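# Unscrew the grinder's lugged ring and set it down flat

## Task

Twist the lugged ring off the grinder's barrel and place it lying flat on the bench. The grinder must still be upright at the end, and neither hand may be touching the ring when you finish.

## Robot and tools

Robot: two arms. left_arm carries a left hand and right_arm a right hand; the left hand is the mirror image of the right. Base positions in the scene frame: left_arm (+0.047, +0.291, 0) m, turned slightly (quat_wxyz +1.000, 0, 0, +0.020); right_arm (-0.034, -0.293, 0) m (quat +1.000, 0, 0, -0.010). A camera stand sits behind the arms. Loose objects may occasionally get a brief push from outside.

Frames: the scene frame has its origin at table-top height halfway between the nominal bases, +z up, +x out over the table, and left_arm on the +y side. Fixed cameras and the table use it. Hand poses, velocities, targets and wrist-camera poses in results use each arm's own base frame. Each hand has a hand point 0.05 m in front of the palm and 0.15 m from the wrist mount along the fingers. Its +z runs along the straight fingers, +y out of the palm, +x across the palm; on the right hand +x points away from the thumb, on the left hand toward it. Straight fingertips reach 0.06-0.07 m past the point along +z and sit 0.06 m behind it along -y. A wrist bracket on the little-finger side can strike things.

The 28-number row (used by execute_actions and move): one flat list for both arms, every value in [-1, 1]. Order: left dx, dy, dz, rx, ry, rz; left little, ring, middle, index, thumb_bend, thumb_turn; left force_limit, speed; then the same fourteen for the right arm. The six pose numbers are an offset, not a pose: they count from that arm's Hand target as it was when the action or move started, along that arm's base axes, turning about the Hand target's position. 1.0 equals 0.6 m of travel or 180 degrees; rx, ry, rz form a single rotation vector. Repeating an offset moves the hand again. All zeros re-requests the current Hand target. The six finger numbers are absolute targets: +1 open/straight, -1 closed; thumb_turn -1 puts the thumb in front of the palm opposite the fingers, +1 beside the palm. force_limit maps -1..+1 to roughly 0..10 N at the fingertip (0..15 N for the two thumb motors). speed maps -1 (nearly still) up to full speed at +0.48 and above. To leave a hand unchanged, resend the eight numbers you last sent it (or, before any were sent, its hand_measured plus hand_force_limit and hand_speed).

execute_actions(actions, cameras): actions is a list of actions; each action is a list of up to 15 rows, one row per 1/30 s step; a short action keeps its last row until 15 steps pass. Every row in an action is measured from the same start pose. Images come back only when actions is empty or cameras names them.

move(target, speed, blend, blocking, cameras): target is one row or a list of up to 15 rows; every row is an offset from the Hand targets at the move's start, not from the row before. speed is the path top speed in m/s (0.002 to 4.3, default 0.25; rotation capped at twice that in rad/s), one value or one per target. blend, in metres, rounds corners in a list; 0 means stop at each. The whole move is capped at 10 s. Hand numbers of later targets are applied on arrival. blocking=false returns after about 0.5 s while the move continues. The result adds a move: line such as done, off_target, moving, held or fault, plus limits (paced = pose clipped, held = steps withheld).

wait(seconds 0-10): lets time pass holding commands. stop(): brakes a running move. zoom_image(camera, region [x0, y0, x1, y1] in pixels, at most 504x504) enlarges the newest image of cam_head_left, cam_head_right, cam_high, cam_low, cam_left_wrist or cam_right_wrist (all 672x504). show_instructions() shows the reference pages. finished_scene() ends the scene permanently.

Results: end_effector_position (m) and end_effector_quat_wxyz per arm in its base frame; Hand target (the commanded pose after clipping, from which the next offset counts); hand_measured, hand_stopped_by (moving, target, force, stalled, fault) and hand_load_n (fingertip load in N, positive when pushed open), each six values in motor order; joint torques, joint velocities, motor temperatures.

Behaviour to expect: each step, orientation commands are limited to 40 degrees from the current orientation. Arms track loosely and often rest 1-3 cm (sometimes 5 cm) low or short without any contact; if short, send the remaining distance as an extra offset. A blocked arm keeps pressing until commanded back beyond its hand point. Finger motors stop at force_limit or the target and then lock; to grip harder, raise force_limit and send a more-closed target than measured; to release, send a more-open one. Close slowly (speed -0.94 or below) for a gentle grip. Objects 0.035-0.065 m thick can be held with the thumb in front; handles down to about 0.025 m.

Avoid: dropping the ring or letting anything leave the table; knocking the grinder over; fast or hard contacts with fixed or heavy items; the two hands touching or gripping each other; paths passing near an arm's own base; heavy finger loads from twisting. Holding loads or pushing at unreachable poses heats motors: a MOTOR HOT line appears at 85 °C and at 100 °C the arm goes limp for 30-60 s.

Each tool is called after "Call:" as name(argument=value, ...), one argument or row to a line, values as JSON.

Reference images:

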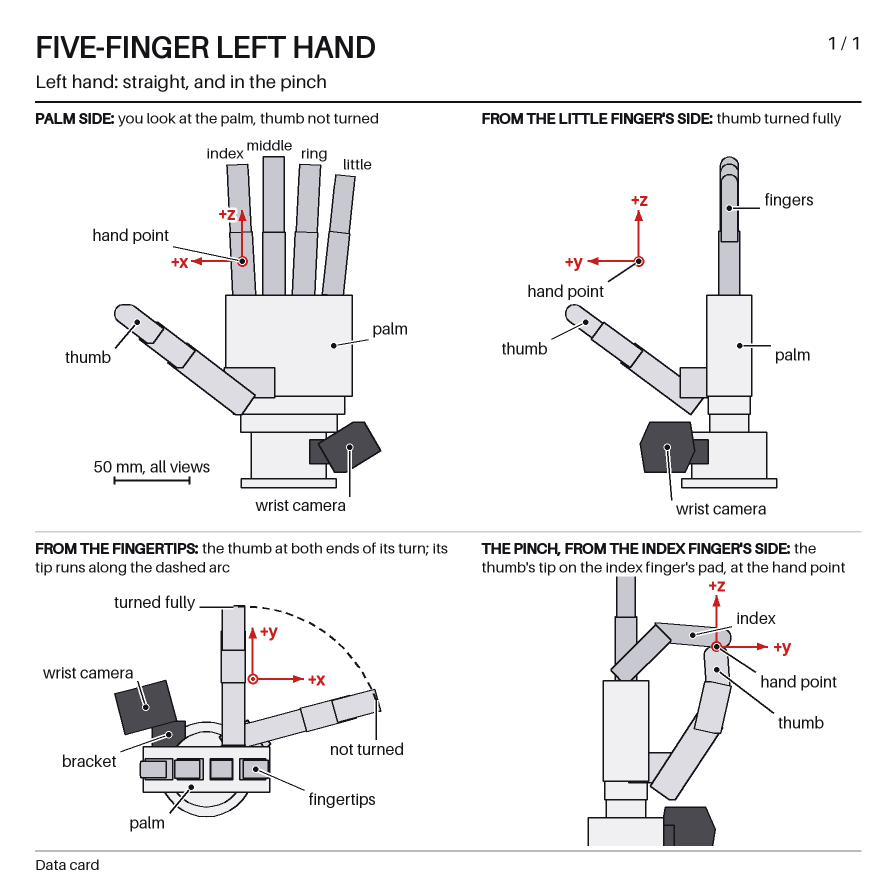

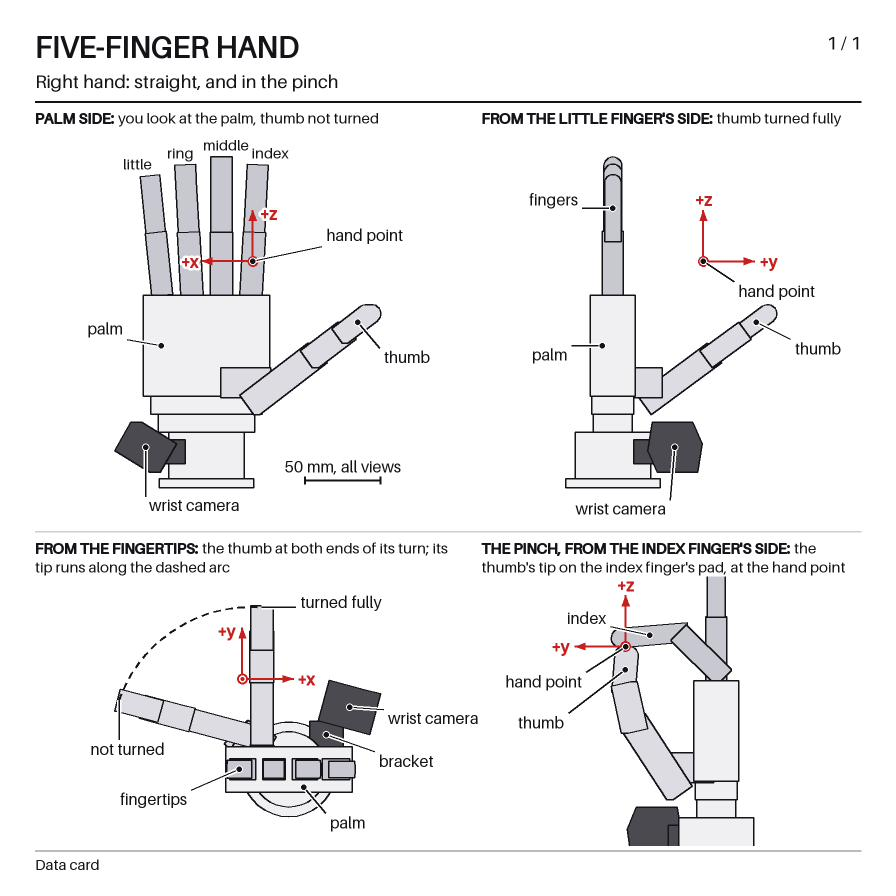

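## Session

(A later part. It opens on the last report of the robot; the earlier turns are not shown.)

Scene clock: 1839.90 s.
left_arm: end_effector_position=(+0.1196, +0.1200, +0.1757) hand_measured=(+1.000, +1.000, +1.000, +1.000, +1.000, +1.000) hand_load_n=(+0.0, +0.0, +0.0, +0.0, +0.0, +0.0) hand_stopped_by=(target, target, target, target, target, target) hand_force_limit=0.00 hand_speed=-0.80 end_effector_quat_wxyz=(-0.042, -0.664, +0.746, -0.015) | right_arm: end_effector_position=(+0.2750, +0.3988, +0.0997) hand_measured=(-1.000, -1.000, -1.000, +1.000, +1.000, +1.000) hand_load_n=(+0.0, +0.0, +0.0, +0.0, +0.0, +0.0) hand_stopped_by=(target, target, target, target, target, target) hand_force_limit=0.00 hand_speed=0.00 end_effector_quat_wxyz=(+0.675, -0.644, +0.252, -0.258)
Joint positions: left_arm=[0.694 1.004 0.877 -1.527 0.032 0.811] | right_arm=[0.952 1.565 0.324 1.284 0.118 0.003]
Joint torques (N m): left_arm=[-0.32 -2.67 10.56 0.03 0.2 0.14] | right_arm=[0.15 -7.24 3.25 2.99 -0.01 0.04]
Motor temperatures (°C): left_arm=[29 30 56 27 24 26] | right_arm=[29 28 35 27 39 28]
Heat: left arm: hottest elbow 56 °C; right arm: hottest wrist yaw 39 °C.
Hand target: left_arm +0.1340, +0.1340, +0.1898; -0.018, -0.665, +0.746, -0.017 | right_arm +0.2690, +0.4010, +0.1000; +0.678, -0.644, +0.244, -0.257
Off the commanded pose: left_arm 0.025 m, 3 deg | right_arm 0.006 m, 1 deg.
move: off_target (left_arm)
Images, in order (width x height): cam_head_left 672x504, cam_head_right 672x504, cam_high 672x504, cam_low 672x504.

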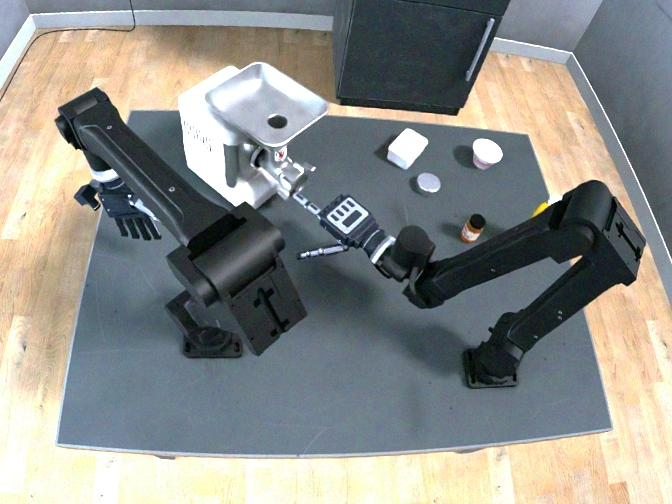

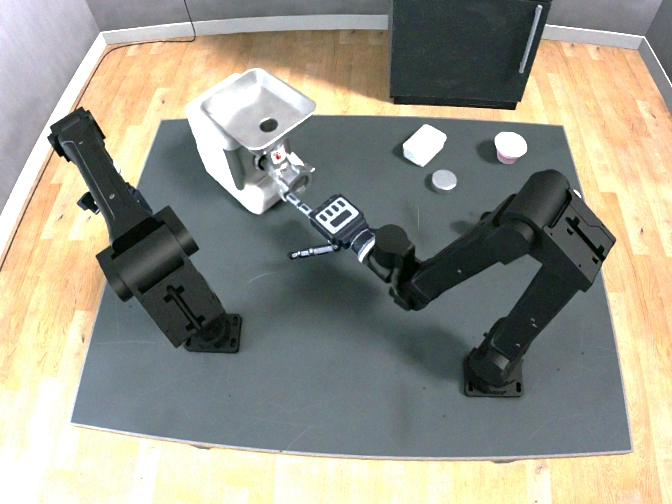

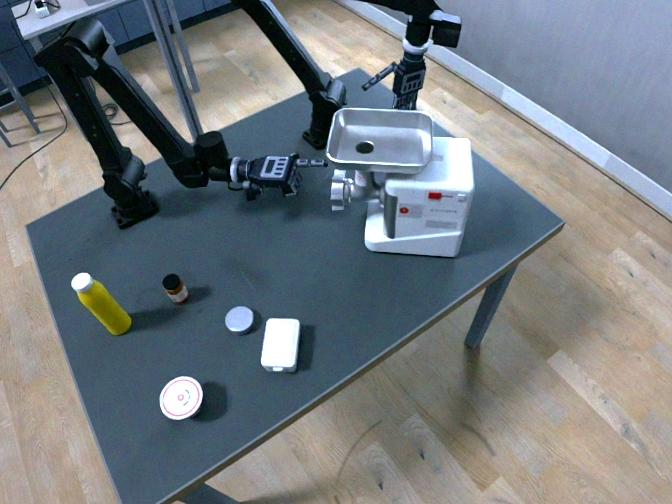

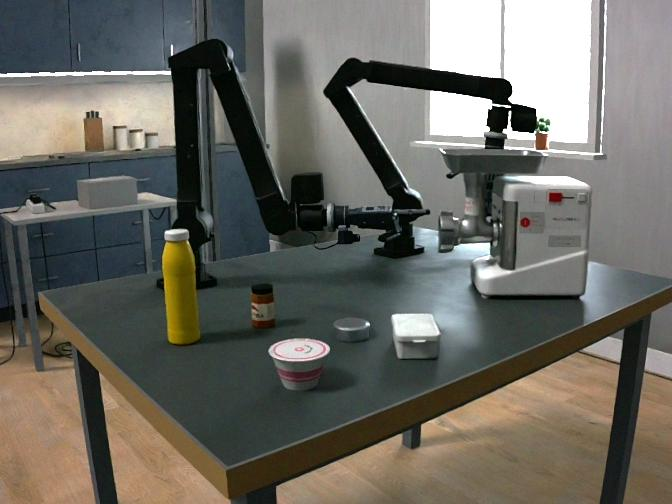

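Call:
move(
  target=[
    [0,0,0,0,0,0,1,1,1,1,1,1,0,-0.8,0.0033,0.005,-0.02,0,0,0,-1,-1,-1,1,1,1,0,0],
    [0,0,0,0,0,0,1,1,1,1,1,1,0,-0.8,0.0533,0.06,-0.0167,0,0,0,-1,-1,-1,1,1,1,0,0],
  ],
  speed=0.08,
  blend=[0,0],
  cameras=["cam_head_left","cam_head_right","cam_low","cam_high"],
)

Call:
zoom_image(
  camera="cam_head_left",
  region=[240, 140, 352, 216],
)

Call:
zoom_image(
  camera="cam_low",
  region=[380, 180, 506, 264],
)

Scene clock: 1861.87 s.
left_arm: end_effector_position=(+0.1196, +0.1200, +0.1757) hand_measured=(+1.000, +1.000, +1.000, +1.000, +1.000, +1.000) hand_load_n=(+0.0, +0.0, +0.0, +0.0, +0.0, +0.0) hand_stopped_by=(target, target, target, target, target, target) hand_force_limit=0.00 hand_speed=-0.80 end_effector_quat_wxyz=(-0.042, -0.664, +0.746, -0.015) | right_arm: end_effector_position=(+0.2918, +0.4272, +0.0824) hand_measured=(-1.000, -1.000, -1.000, +1.000, +1.000, +1.000) hand_load_n=(+0.0, +0.0, -0.5, +0.0, +0.0, +0.0) hand_stopped_by=(target, target, target, target, target, target) hand_force_limit=0.00 hand_speed=0.00 end_effector_quat_wxyz=(+0.673, -0.650, +0.248, -0.252)
Joint positions: left_arm=[0.694 1.004 0.877 -1.527 0.032 0.811] | right_arm=[0.952 1.685 0.413 1.304 0.105 0.003]
Joint torques (N m): left_arm=[-0.62 -3.08 10.63 -0.01 0.21 0.15] | right_arm=[-1.08 -8.7 6.3 1.99 -0.16 0.04]
Motor temperatures (°C): left_arm=[29 30 56 27 24 26] | right_arm=[29 28 35 27 38 28]
Heat: left arm: hottest elbow 56 °C; right arm: hottest wrist yaw 38 °C.
Hand target: left_arm +0.1340, +0.1340, +0.1898; -0.018, -0.665, +0.746, -0.017 | right_arm +0.3010, +0.4371, +0.0900; +0.678, -0.644, +0.244, -0.257
Off the commanded pose: left_arm 0.025 m, 3 deg | right_arm 0.015 m, 1 deg.
move: off_target (left_arm, right_arm)
Images, in order (width x height): cam_head_left 672x504, cam_head_right 672x504, cam_high 672x504, cam_low 672x504.

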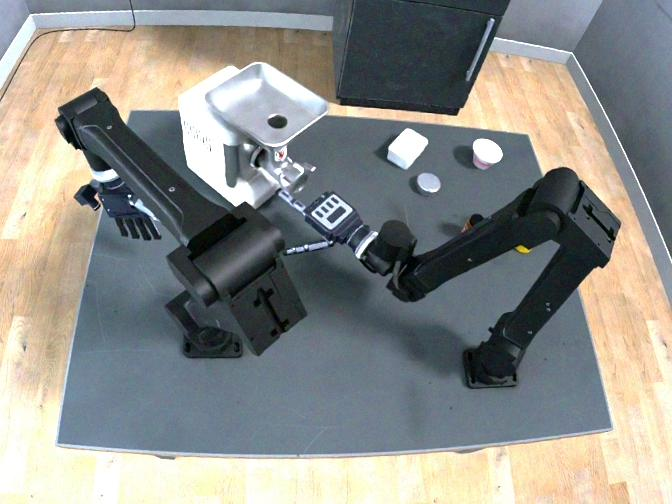

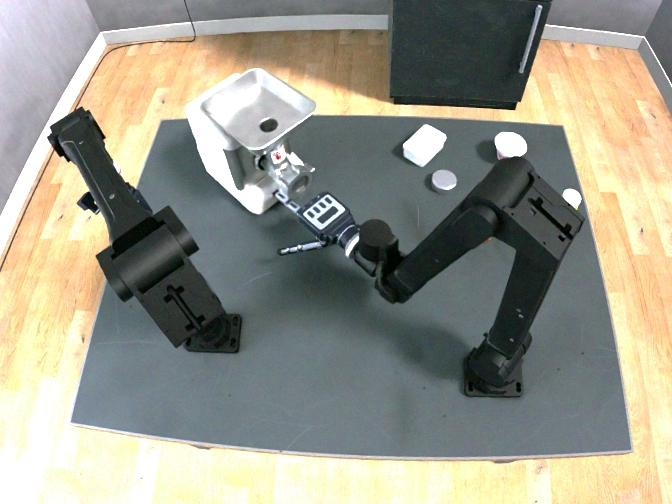

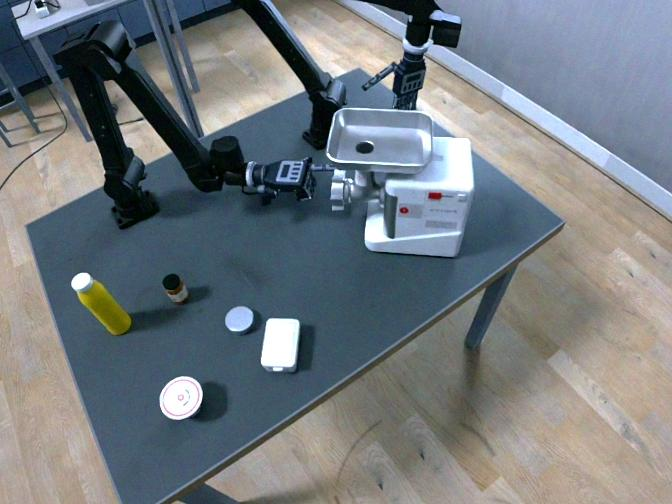

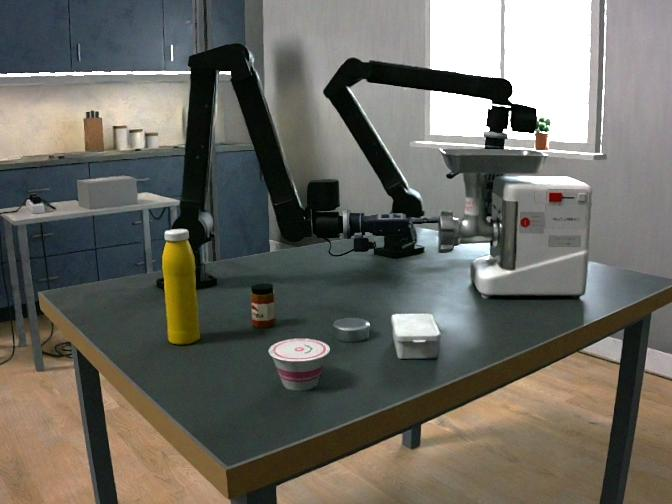

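Scaled by 4.500 from the camera's 672x504 image, which has a finer 960x720 frame.

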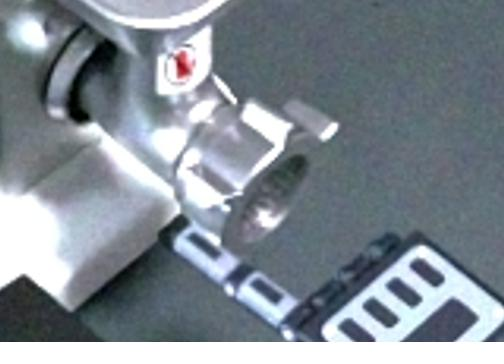

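Scaled by 4.000 from the camera's 672x504 image, which has a finer 960x720 frame.

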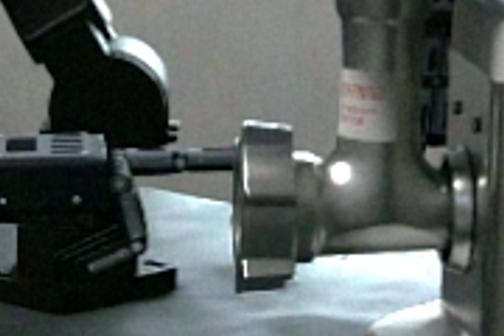

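Call:
move(
  target=[0,0,0,0,0,0,1,1,1,1,1,1,0,-0.8,0.03,-0.0265,-0.005,0,0,0,-1,-1,-1,1,1,1,0,0],
  speed=0.08,
  cameras=["cam_head_left","cam_head_right"],
)

Call:
zoom_image(
  camera="cam_head_left",
  region=[262, 156, 332, 208],
)

Call:
zoom_image(
  camera="cam_head_right",
  region=[262, 156, 332, 208],
)

Scene clock: 1873.73 s.
left_arm: end_effector_position=(+0.1196, +0.1200, +0.1757) hand_measured=(+1.000, +1.000, +1.000, +1.000, +1.000, +1.000) hand_load_n=(+0.0, +0.0, +0.0, +0.0, +0.0, -0.5) hand_stopped_by=(target, target, target, target, target, target) hand_force_limit=0.00 hand_speed=-0.80 end_effector_quat_wxyz=(-0.042, -0.664, +0.746, -0.015) | right_arm: end_effector_position=(+0.3051, +0.4162, +0.0777) hand_measured=(-1.000, -1.000, -1.000, +1.000, +1.000, +1.000) hand_load_n=(+0.0, +0.0, +0.0, +0.0, +0.0, +0.0) hand_stopped_by=(target, target, target, target, target, target) hand_force_limit=0.00 hand_speed=0.00 end_effector_quat_wxyz=(+0.671, -0.655, +0.245, -0.248)
Joint positions: left_arm=[0.694 1.004 0.877 -1.527 0.032 0.811] | right_arm=[0.891 1.694 0.413 1.304 0.032 0.003]
Joint torques (N m): left_arm=[-0.09 -2.37 10.47 0.01 0.19 0.13] | right_arm=[-1.85 -8.94 5.86 2.56 -0.15 0.07]
Motor temperatures (°C): left_arm=[29 30 56 27 24 26] | right_arm=[29 28 36 27 37 28]
Heat: left arm: hottest elbow 56 °C; right arm: hottest wrist yaw 37 °C.
Hand target: left_arm +0.1340, +0.1340, +0.1898; -0.018, -0.665, +0.746, -0.017 | right_arm +0.3191, +0.4211, +0.0870; +0.678, -0.644, +0.244, -0.257
Off the commanded pose: left_arm 0.025 m, 3 deg | right_arm 0.017 m, 2 deg.
move: off_target (left_arm, right_arm)
Images, in order (width x height): cam_head_left 672x504, cam_head_right 672x504.

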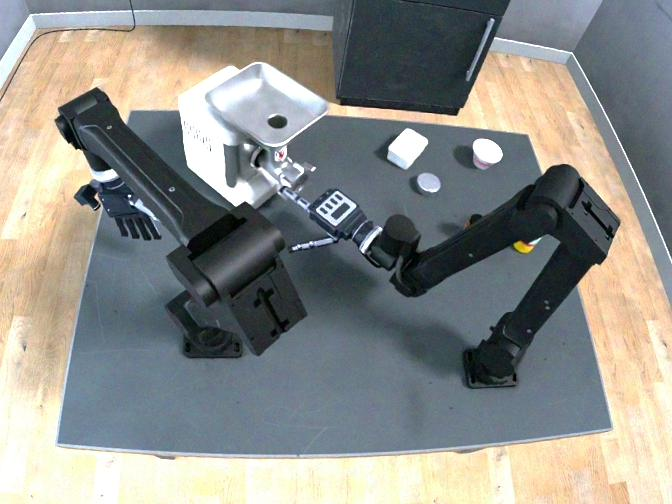

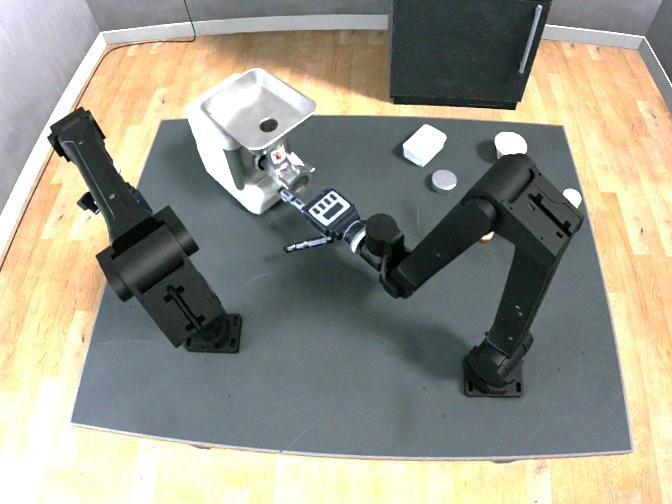

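Scaled by 7.200 from the camera's 672x504 image, which has a finer 960x720 frame.

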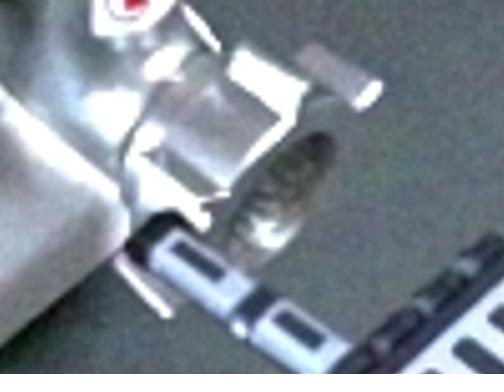

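Scaled by 7.200 from the camera's 672x504 image, which has a finer 960x720 frame.

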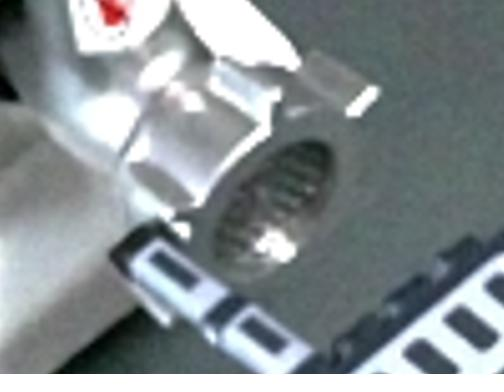

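Call:
move(
  target=[0,0,0,0,0,0,1,1,1,1,1,1,0,-0.8,0.005,-0.005,-0.1,-0.021,0.0184,0,-1,-1,-1,1,1,1,0,0],
  speed=0.08,
  cameras=["cam_head_left","cam_low"],
)

Call:
zoom_image(
  camera="cam_head_left",
  region=[262, 156, 332, 208],
)

Call:
zoom_image(
  camera="cam_low",
  region=[380, 180, 506, 264],
)

Scene clock: 1883.93 s.
left_arm: end_effector_position=(+0.1196, +0.1200, +0.1757) hand_measured=(+1.000, +1.000, +1.000, +1.000, +1.000, +1.000) hand_load_n=(+0.0, +0.0, +0.0, +0.0, +0.0, +0.0) hand_stopped_by=(target, target, target, target, target, target) hand_force_limit=0.00 hand_speed=-0.80 end_effector_quat_wxyz=(-0.042, -0.664, +0.746, -0.015) | right_arm: end_effector_position=(+0.3120, +0.4277, +0.0587) hand_measured=(-1.000, -1.000, -1.000, +1.000, +1.000, +1.000) hand_load_n=(+0.0, +0.0, +0.0, +0.5, +0.0, -0.5) hand_stopped_by=(target, target, target, target, target, target) hand_force_limit=0.00 hand_speed=0.00 end_effector_quat_wxyz=(+0.678, -0.651, +0.241, -0.242)
Joint positions: left_arm=[0.694 1.004 0.877 -1.527 0.032 0.811] | right_arm=[0.887 1.811 0.451 1.398 0.014 0.012]
Joint torques (N m): left_arm=[-0.21 -2.49 10.56 0.13 0.2 0.13] | right_arm=[-2.49 -6.36 3.26 0.92 0.09 0.04]
Motor temperatures (°C): left_arm=[29 30 56 27 24 26] | right_arm=[29 28 36 27 37 28]
Heat: left arm: hottest elbow 56 °C; right arm: hottest wrist yaw 37 °C.
Hand target: left_arm +0.1340, +0.1340, +0.1898; -0.018, -0.665, +0.746, -0.017 | right_arm +0.3219, +0.4181, +0.0268; +0.649, -0.673, +0.255, -0.246
Off the commanded pose: left_arm 0.025 m, 3 deg | right_arm 0.035 m, 5 deg.
move: off_target (left_arm, right_arm)
Images, in order (width x height): cam_head_left 672x504, cam_low 672x504.

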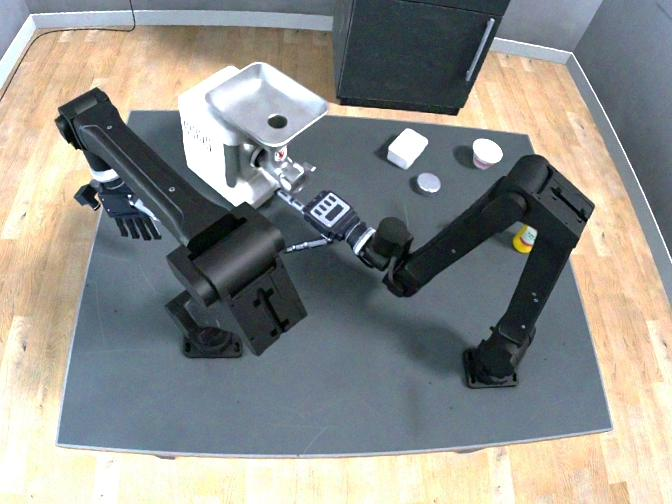

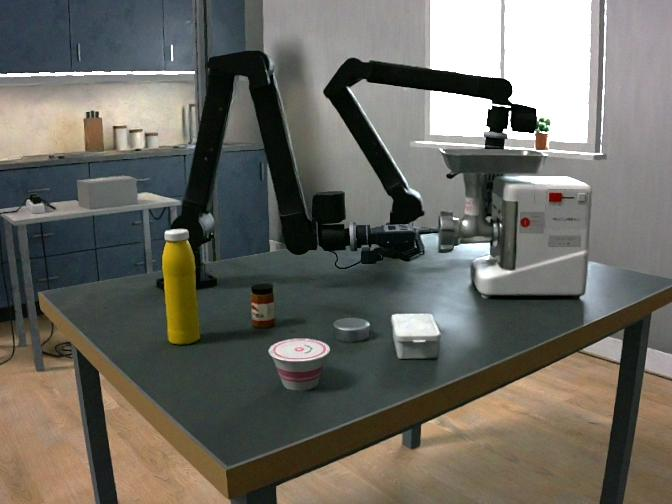

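Scaled by 7.200 from the camera's 672x504 image, which has a finer 960x720 frame.

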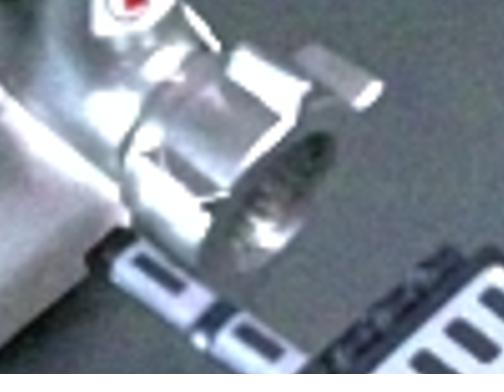

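Scaled by 4.000 from the camera's 672x504 image, which has a finer 960x720 frame.

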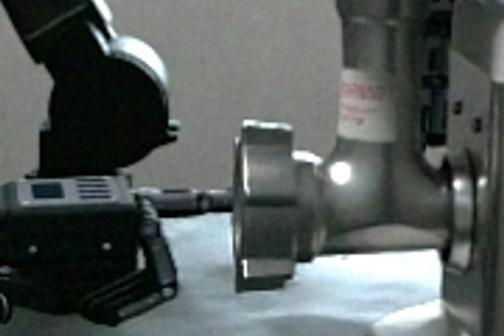

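Call:
move(
  target=[
    [0,0,0,0,0,0,1,1,1,1,1,1,0,-0.8,-0.1065,-0.0085,0.1137,0.021,-0.0184,0,-1,-1,-1,1,1,1,0,0],
    [0,0,0,0,0,0,1,1,1,1,1,1,0,-0.8,-0.148,0.0615,0.122,0.0125,-0.0231,-0.211,-1,-1,-1,1,1,1,0,0],
  ],
  speed=[0.1,0.15],
  blend=[0.01,0],
  cameras=["cam_head_left","cam_head_right","cam_low","cam_high","cam_right_wrist"],
)

Call:
zoom_image(
  camera="cam_head_left",
  region=[240, 140, 352, 224],
)

Call:
zoom_image(
  camera="cam_head_right",
  region=[240, 140, 352, 224],
)

Scene clock: 1934.77 s.
left_arm: end_effector_position=(+0.1196, +0.1200, +0.1757) hand_measured=(+1.000, +1.000, +1.000, +1.000, +1.000, +1.000) hand_load_n=(+0.0, +0.0, +0.0, +0.0, +0.0, +0.0) hand_stopped_by=(target, target, target, target, target, target) hand_force_limit=0.00 hand_speed=-0.80 end_effector_quat_wxyz=(-0.042, -0.664, +0.746, -0.015) | right_arm: end_effector_position=(+0.2367, +0.4383, +0.0900) hand_measured=(-1.000, -1.000, -1.000, +1.000, +1.000, +1.000) hand_load_n=(+0.0, +0.0, +0.0, -0.5, +0.0, +0.0) hand_stopped_by=(target, target, target, target, target, target) hand_force_limit=0.00 hand_speed=0.00 end_effector_quat_wxyz=(+0.542, -0.541, +0.438, -0.471)
Joint positions: left_arm=[0.694 1.004 0.877 -1.527 0.032 0.811] | right_arm=[1.444 1.756 0.581 1.279 1.269 -0.134]
Joint torques (N m): left_arm=[-0.62 -2.84 10.63 0.14 0.2 0.13] | right_arm=[0.09 -9.93 6.63 2.37 -0.07 0.06]
Motor temperatures (°C): left_arm=[29 30 57 27 24 26] | right_arm=[29 28 35 27 35 28]
Heat: left arm: hottest elbow 57 °C; right arm: hottest elbow 35 °C.
Hand target: left_arm +0.1340, +0.1340, +0.1898; -0.018, -0.665, +0.746, -0.017 | right_arm +0.2331, +0.4549, +0.1001; +0.556, -0.531, +0.442, -0.463
Off the commanded pose: left_arm 0.025 m, 3 deg | right_arm 0.020 m, 2 deg.
move: off_target (left_arm, right_arm)
Images, in order (width x height): cam_head_left 672x504, cam_head_right 672x504, cam_high 672x504, cam_low 672x504, cam_right_wrist 672x504.

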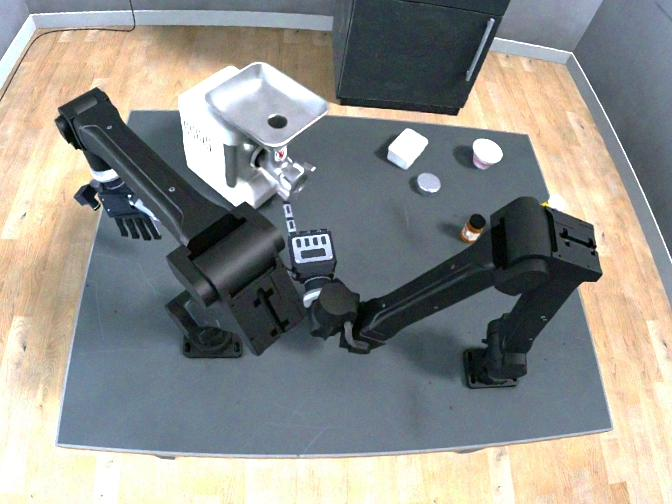

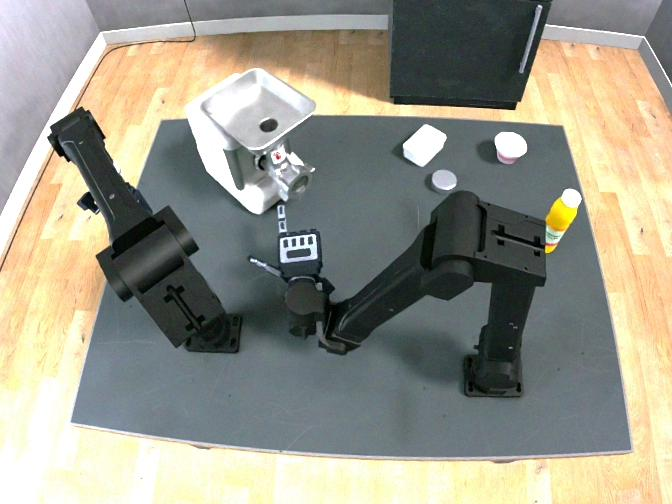

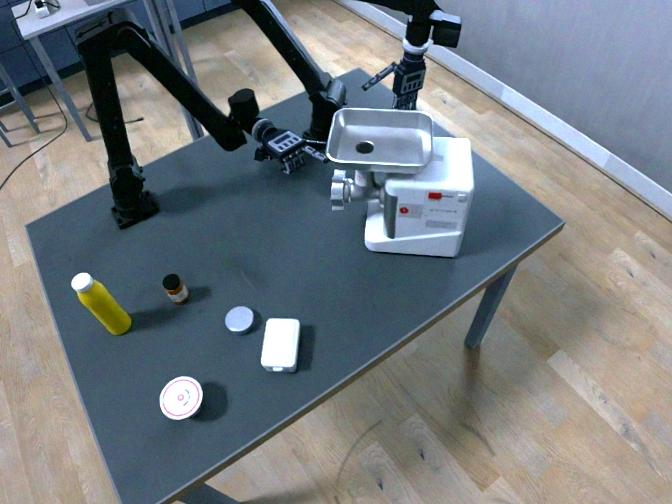

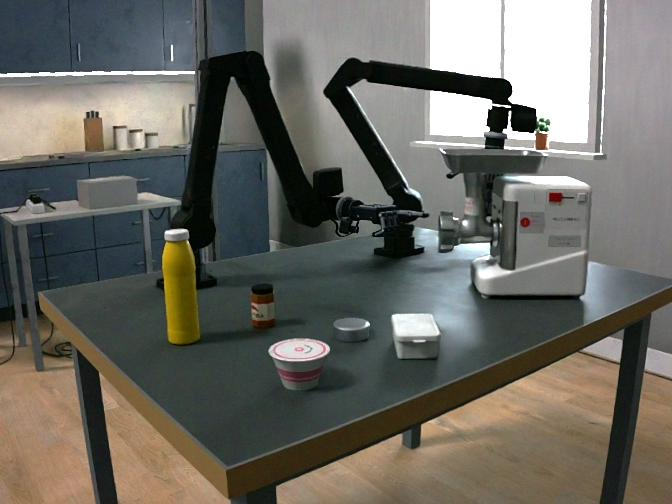

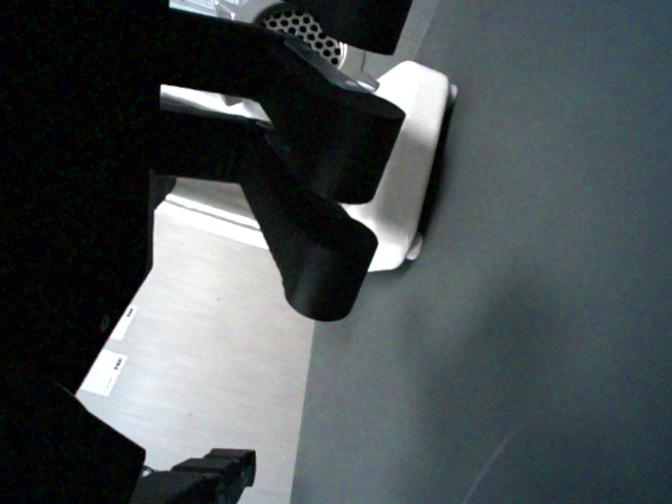

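Scaled by 4.500 from the camera's 672x504 image, which has a finer 960x720 frame.

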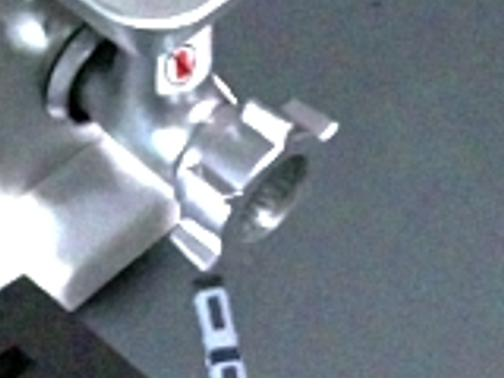

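Scaled by 4.500 from the camera's 672x504 image, which has a finer 960x720 frame.

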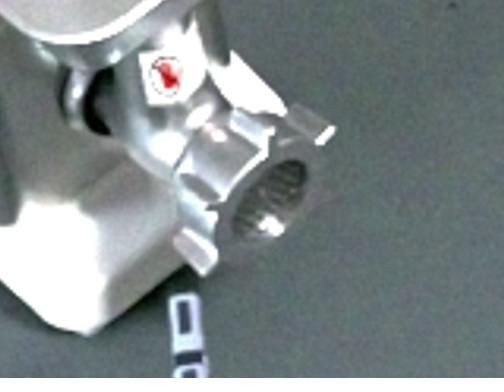

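Call:
move(
  target=[0,0,0,0,0,0,1,1,1,1,1,1,0,-0.8,0.1015,0.0085,-0.012,0,0,0,-1,-1,-1,1,1,1,0,0],
  speed=0.08,
  cameras=["cam_head_left","cam_head_right","cam_low"],
)

Call:
zoom_image(
  camera="cam_head_left",
  region=[262, 156, 332, 208],
)

Call:
zoom_image(
  camera="cam_head_right",
  region=[262, 156, 332, 208],
)

Scene clock: 1947.90 s.
left_arm: end_effector_position=(+0.1196, +0.1200, +0.1757) hand_measured=(+1.000, +1.000, +1.000, +1.000, +1.000, +1.000) hand_load_n=(+0.0, +0.0, +0.0, +0.0, +0.0, +0.0) hand_stopped_by=(target, target, target, target, target, target) hand_force_limit=0.00 hand_speed=-0.80 end_effector_quat_wxyz=(-0.042, -0.664, +0.746, -0.015) | right_arm: end_effector_position=(+0.2856, +0.4491, +0.0853) hand_measured=(-1.000, -1.000, -1.000, +1.000, +1.000, +1.000) hand_load_n=(+0.0, +0.0, +0.0, -0.5, +0.0, +0.0) hand_stopped_by=(target, target, target, target, target, target) hand_force_limit=0.00 hand_speed=0.00 end_effector_quat_wxyz=(+0.549, -0.542, +0.433, -0.466)
Joint positions: left_arm=[0.694 1.004 0.877 -1.527 0.032 0.811] | right_arm=[1.32 1.794 0.626 1.252 1.126 -0.105]
Joint torques (N m): left_arm=[0.03 -2.61 10.61 0.05 0.18 0.12] | right_arm=[-1.67 -10.64 6.84 1.66 -0.22 0.2]
Motor temperatures (°C): left_arm=[29 30 57 27 24 26] | right_arm=[29 29 36 27 35 28]
Heat: left arm: hottest elbow 57 °C; right arm: hottest elbow 36 °C.
Hand target: left_arm +0.1340, +0.1340, +0.1898; -0.018, -0.665, +0.746, -0.017 | right_arm +0.2940, +0.4602, +0.0928; +0.555, -0.531, +0.442, -0.463
Off the commanded pose: left_arm 0.025 m, 3 deg | right_arm 0.016 m, 2 deg.
move: off_target (left_arm, right_arm)
Images, in order (width x height): cam_head_left 672x504, cam_head_right 672x504, cam_low 672x504.

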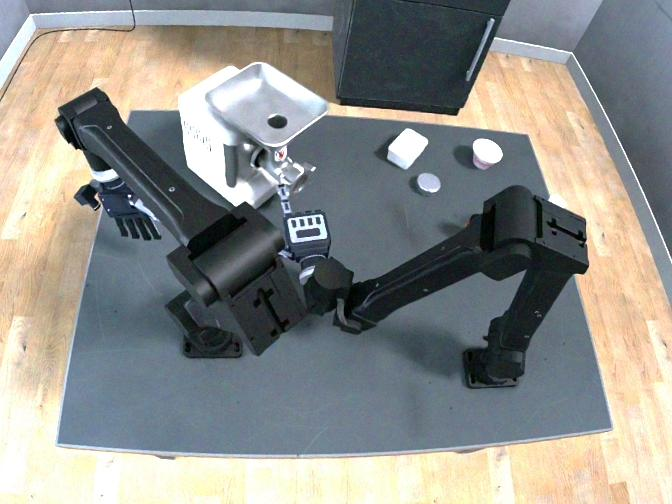

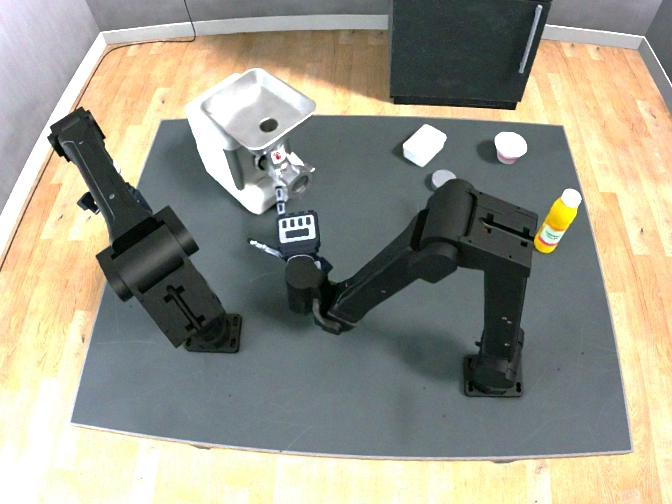

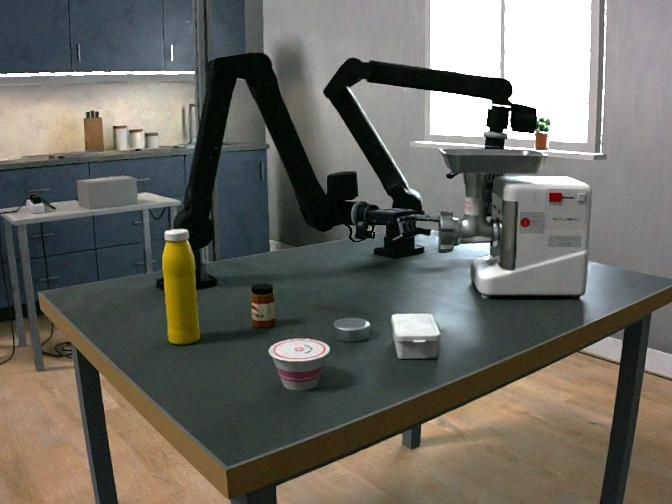

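Scaled by 7.200 from the camera's 672x504 image, which has a finer 960x720 frame.

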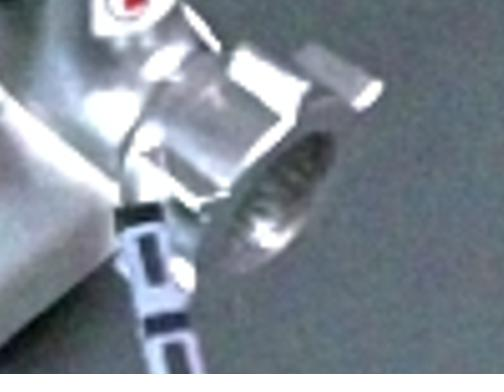

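Scaled by 7.200 from the camera's 672x504 image, which has a finer 960x720 frame.

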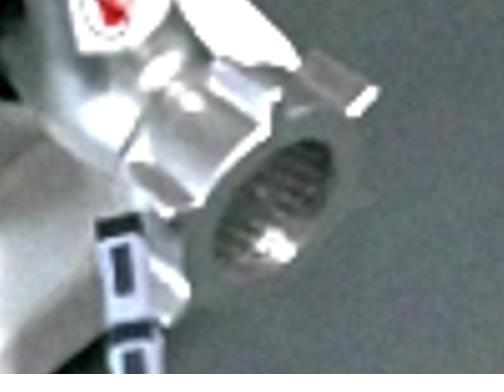

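Call:
move(
  target=[0,0,0,0,0,0,1,1,1,1,1,1,0,-0.8,0.02,0.004,-0.1,-0.0053,0.0274,0,-1,-1,-1,1,1,1,0,0],
  speed=0.08,
  cameras=["cam_head_left","cam_head_right","cam_low"],
)

Call:
zoom_image(
  camera="cam_head_left",
  region=[262, 156, 332, 208],
)

Call:
zoom_image(
  camera="cam_low",
  region=[400, 190, 484, 246],
)

Scene clock: 1960.23 s.
left_arm: end_effector_position=(+0.1196, +0.1200, +0.1757) hand_measured=(+1.000, +1.000, +1.000, +1.000, +1.000, +1.000) hand_load_n=(+0.0, +0.0, +0.0, +0.0, +0.0, +0.0) hand_stopped_by=(target, target, target, target, target, target) hand_force_limit=0.00 hand_speed=-0.80 end_effector_quat_wxyz=(-0.042, -0.664, +0.746, -0.015) | right_arm: end_effector_position=(+0.2972, +0.4521, +0.0231) hand_measured=(-1.000, -1.000, -1.000, +1.000, +1.000, +1.000) hand_load_n=(+0.0, +0.0, +0.0, +0.0, +0.0, +0.0) hand_stopped_by=(target, target, target, target, target, target) hand_force_limit=0.00 hand_speed=0.00 end_effector_quat_wxyz=(-0.523, +0.568, -0.452, +0.447)
Joint positions: left_arm=[0.694 1.004 0.877 -1.527 0.032 0.811] | right_arm=[1.283 1.905 0.656 1.133 1.089 0.069]
Joint torques (N m): left_arm=[-0.09 -2.61 10.56 0.16 0.18 0.14] | right_arm=[-1.61 -12.28 5.91 1.63 -0.07 0.16]
Motor temperatures (°C): left_arm=[29 30 57 27 24 26] | right_arm=[29 29 36 27 35 28]
Heat: left arm: hottest elbow 57 °C; right arm: hottest elbow 36 °C.
Hand target: left_arm +0.1340, +0.1340, +0.1898; -0.018, -0.665, +0.746, -0.017 | right_arm +0.3060, +0.4625, +0.0328; -0.532, +0.555, -0.461, +0.443
Off the commanded pose: left_arm 0.025 m, 3 deg | right_arm 0.017 m, 2 deg.
move: off_target (left_arm, right_arm)
Images, in order (width x height): cam_head_left 672x504, cam_head_right 672x504, cam_low 672x504.

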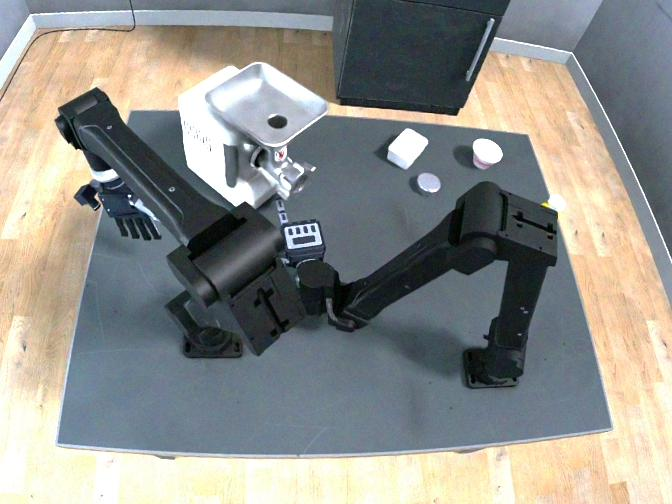

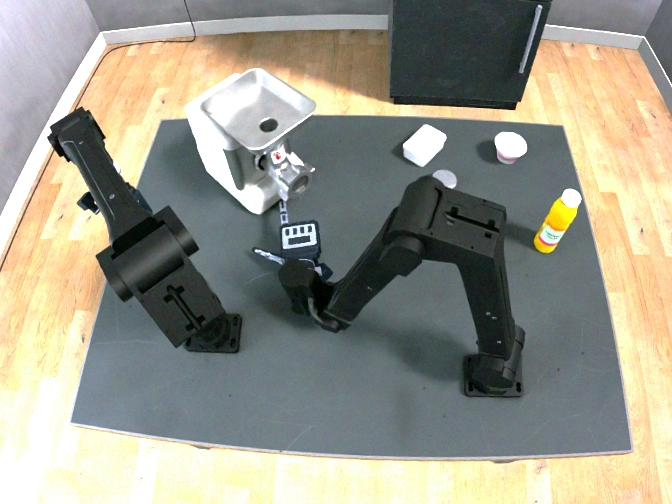

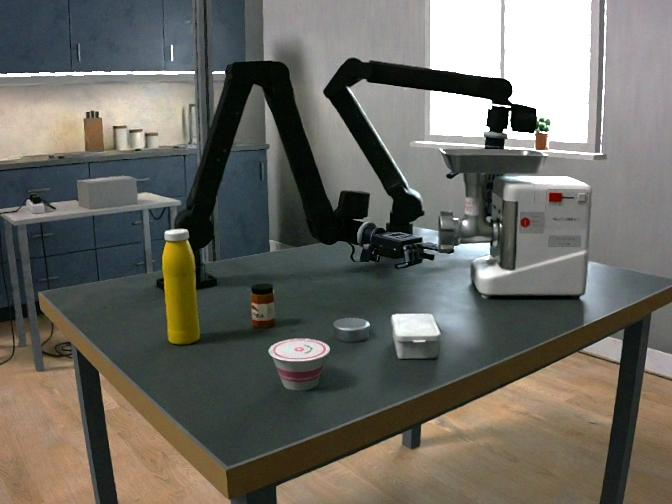

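Scaled by 7.200 from the camera's 672x504 image, which has a finer 960x720 frame.

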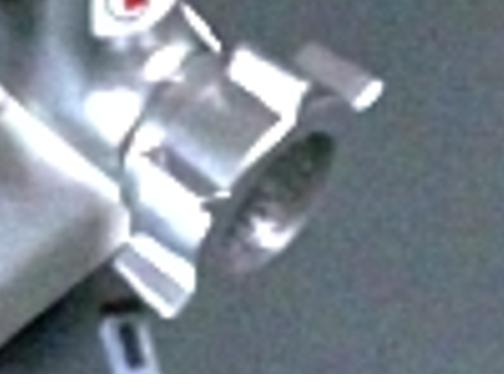

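Scaled by 6.000 from the camera's 672x504 image, which has a finer 960x720 frame.

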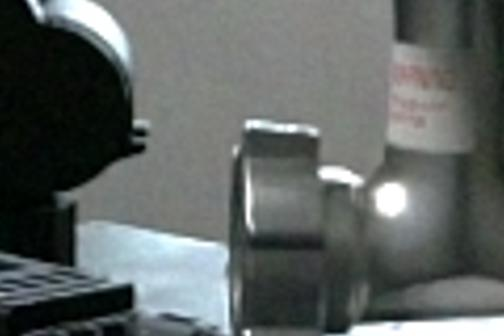

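Call:
move(
  target=[0,0,0,0,0,0,1,1,1,1,1,1,0,-0.8,-0.012,0.008,0.12,0,0,0,-1,-1,-1,1,1,1,0,0],
  speed=0.08,
  cameras=["cam_head_left","cam_head_right","cam_low"],
)

Call:
zoom_image(
  camera="cam_head_left",
  region=[262, 156, 332, 208],
)

Call:
zoom_image(
  camera="cam_low",
  region=[400, 190, 484, 246],
)

Scene clock: 1991.03 s.
left_arm: end_effector_position=(+0.1196, +0.1200, +0.1757) hand_measured=(+1.000, +1.000, +1.000, +1.000, +1.000, +1.000) hand_load_n=(+0.0, +0.0, +0.0, +0.0, +0.0, +0.0) hand_stopped_by=(target, target, target, target, target, target) hand_force_limit=0.00 hand_speed=-0.80 end_effector_quat_wxyz=(-0.042, -0.664, +0.746, -0.015) | right_arm: end_effector_position=(+0.2935, +0.4443, +0.0515) hand_measured=(-1.000, -1.000, -1.000, +1.000, +1.000, +1.000) hand_load_n=(+0.0, +0.0, +0.0, -5.5, +0.0, +0.0) hand_stopped_by=(target, target, target, target, target, target) hand_force_limit=0.00 hand_speed=0.00 end_effector_quat_wxyz=(-0.487, +0.602, -0.435, +0.460)
Joint positions: left_arm=[0.694 1.004 0.877 -1.527 0.032 0.811] | right_arm=[1.284 1.75 0.656 0.87 1.086 0.069]
Joint torques (N m): left_arm=[-0.32 -3.02 10.48 0.08 0.17 0.14] | right_arm=[-0.44 -16.56 7.88 2.95 0.83 0.27]
Motor temperatures (°C): left_arm=[29 30 57 27 24 26] | right_arm=[29 29 37 27 34 28]
Heat: left arm: hottest elbow 57 °C; right arm: hottest elbow 37 °C.
Hand target: left_arm +0.1340, +0.1340, +0.1898; -0.018, -0.665, +0.746, -0.017 | right_arm +0.2988, +0.4674, +0.1050; -0.532, +0.555, -0.461, +0.443
Off the commanded pose: left_arm 0.025 m, 3 deg | right_arm 0.058 m, 8 deg.
move: off_target (left_arm, right_arm)
Images, in order (width x height): cam_head_left 672x504, cam_head_right 672x504, cam_low 672x504.

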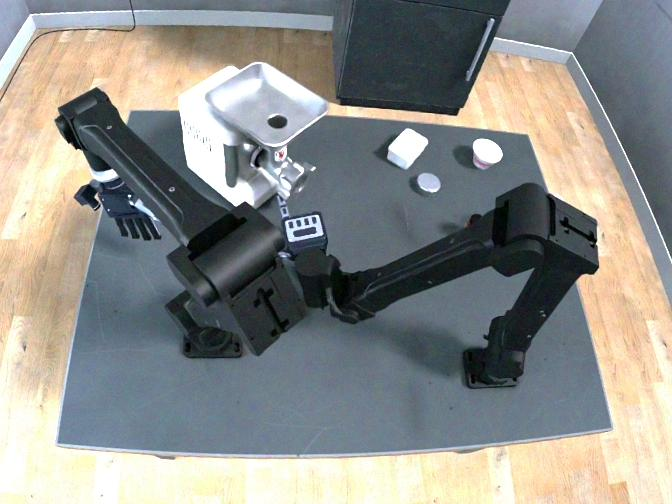

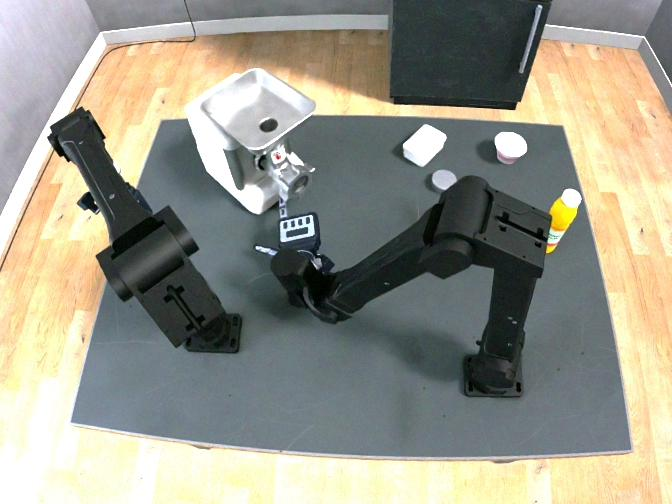

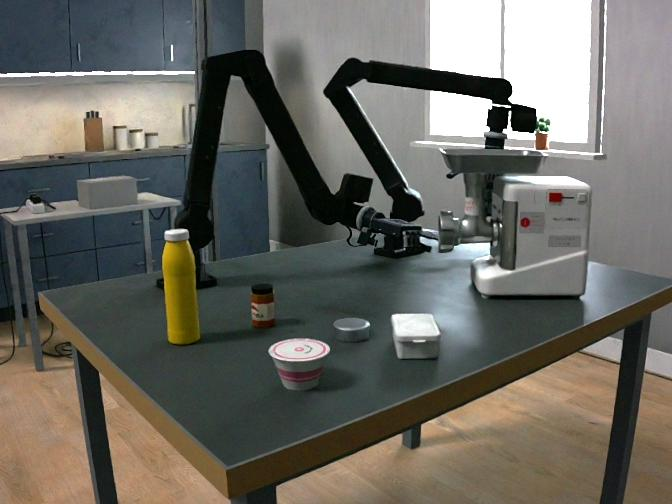

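Scaled by 7.200 from the camera's 672x504 image, which has a finer 960x720 frame.

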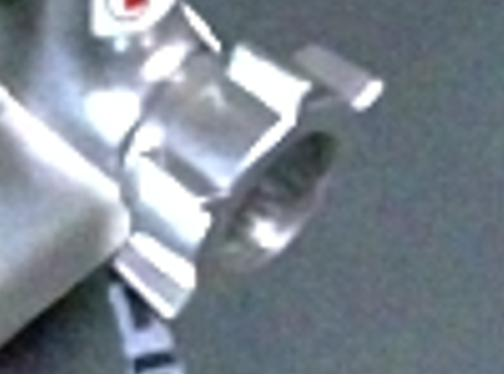

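Scaled by 6.000 from the camera's 672x504 image, which has a finer 960x720 frame.

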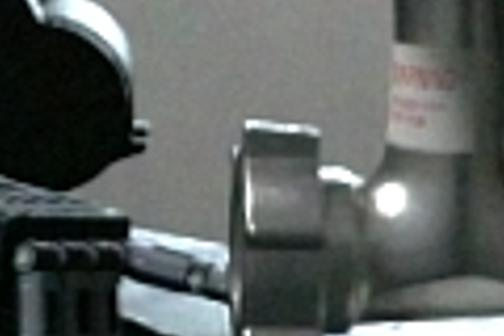

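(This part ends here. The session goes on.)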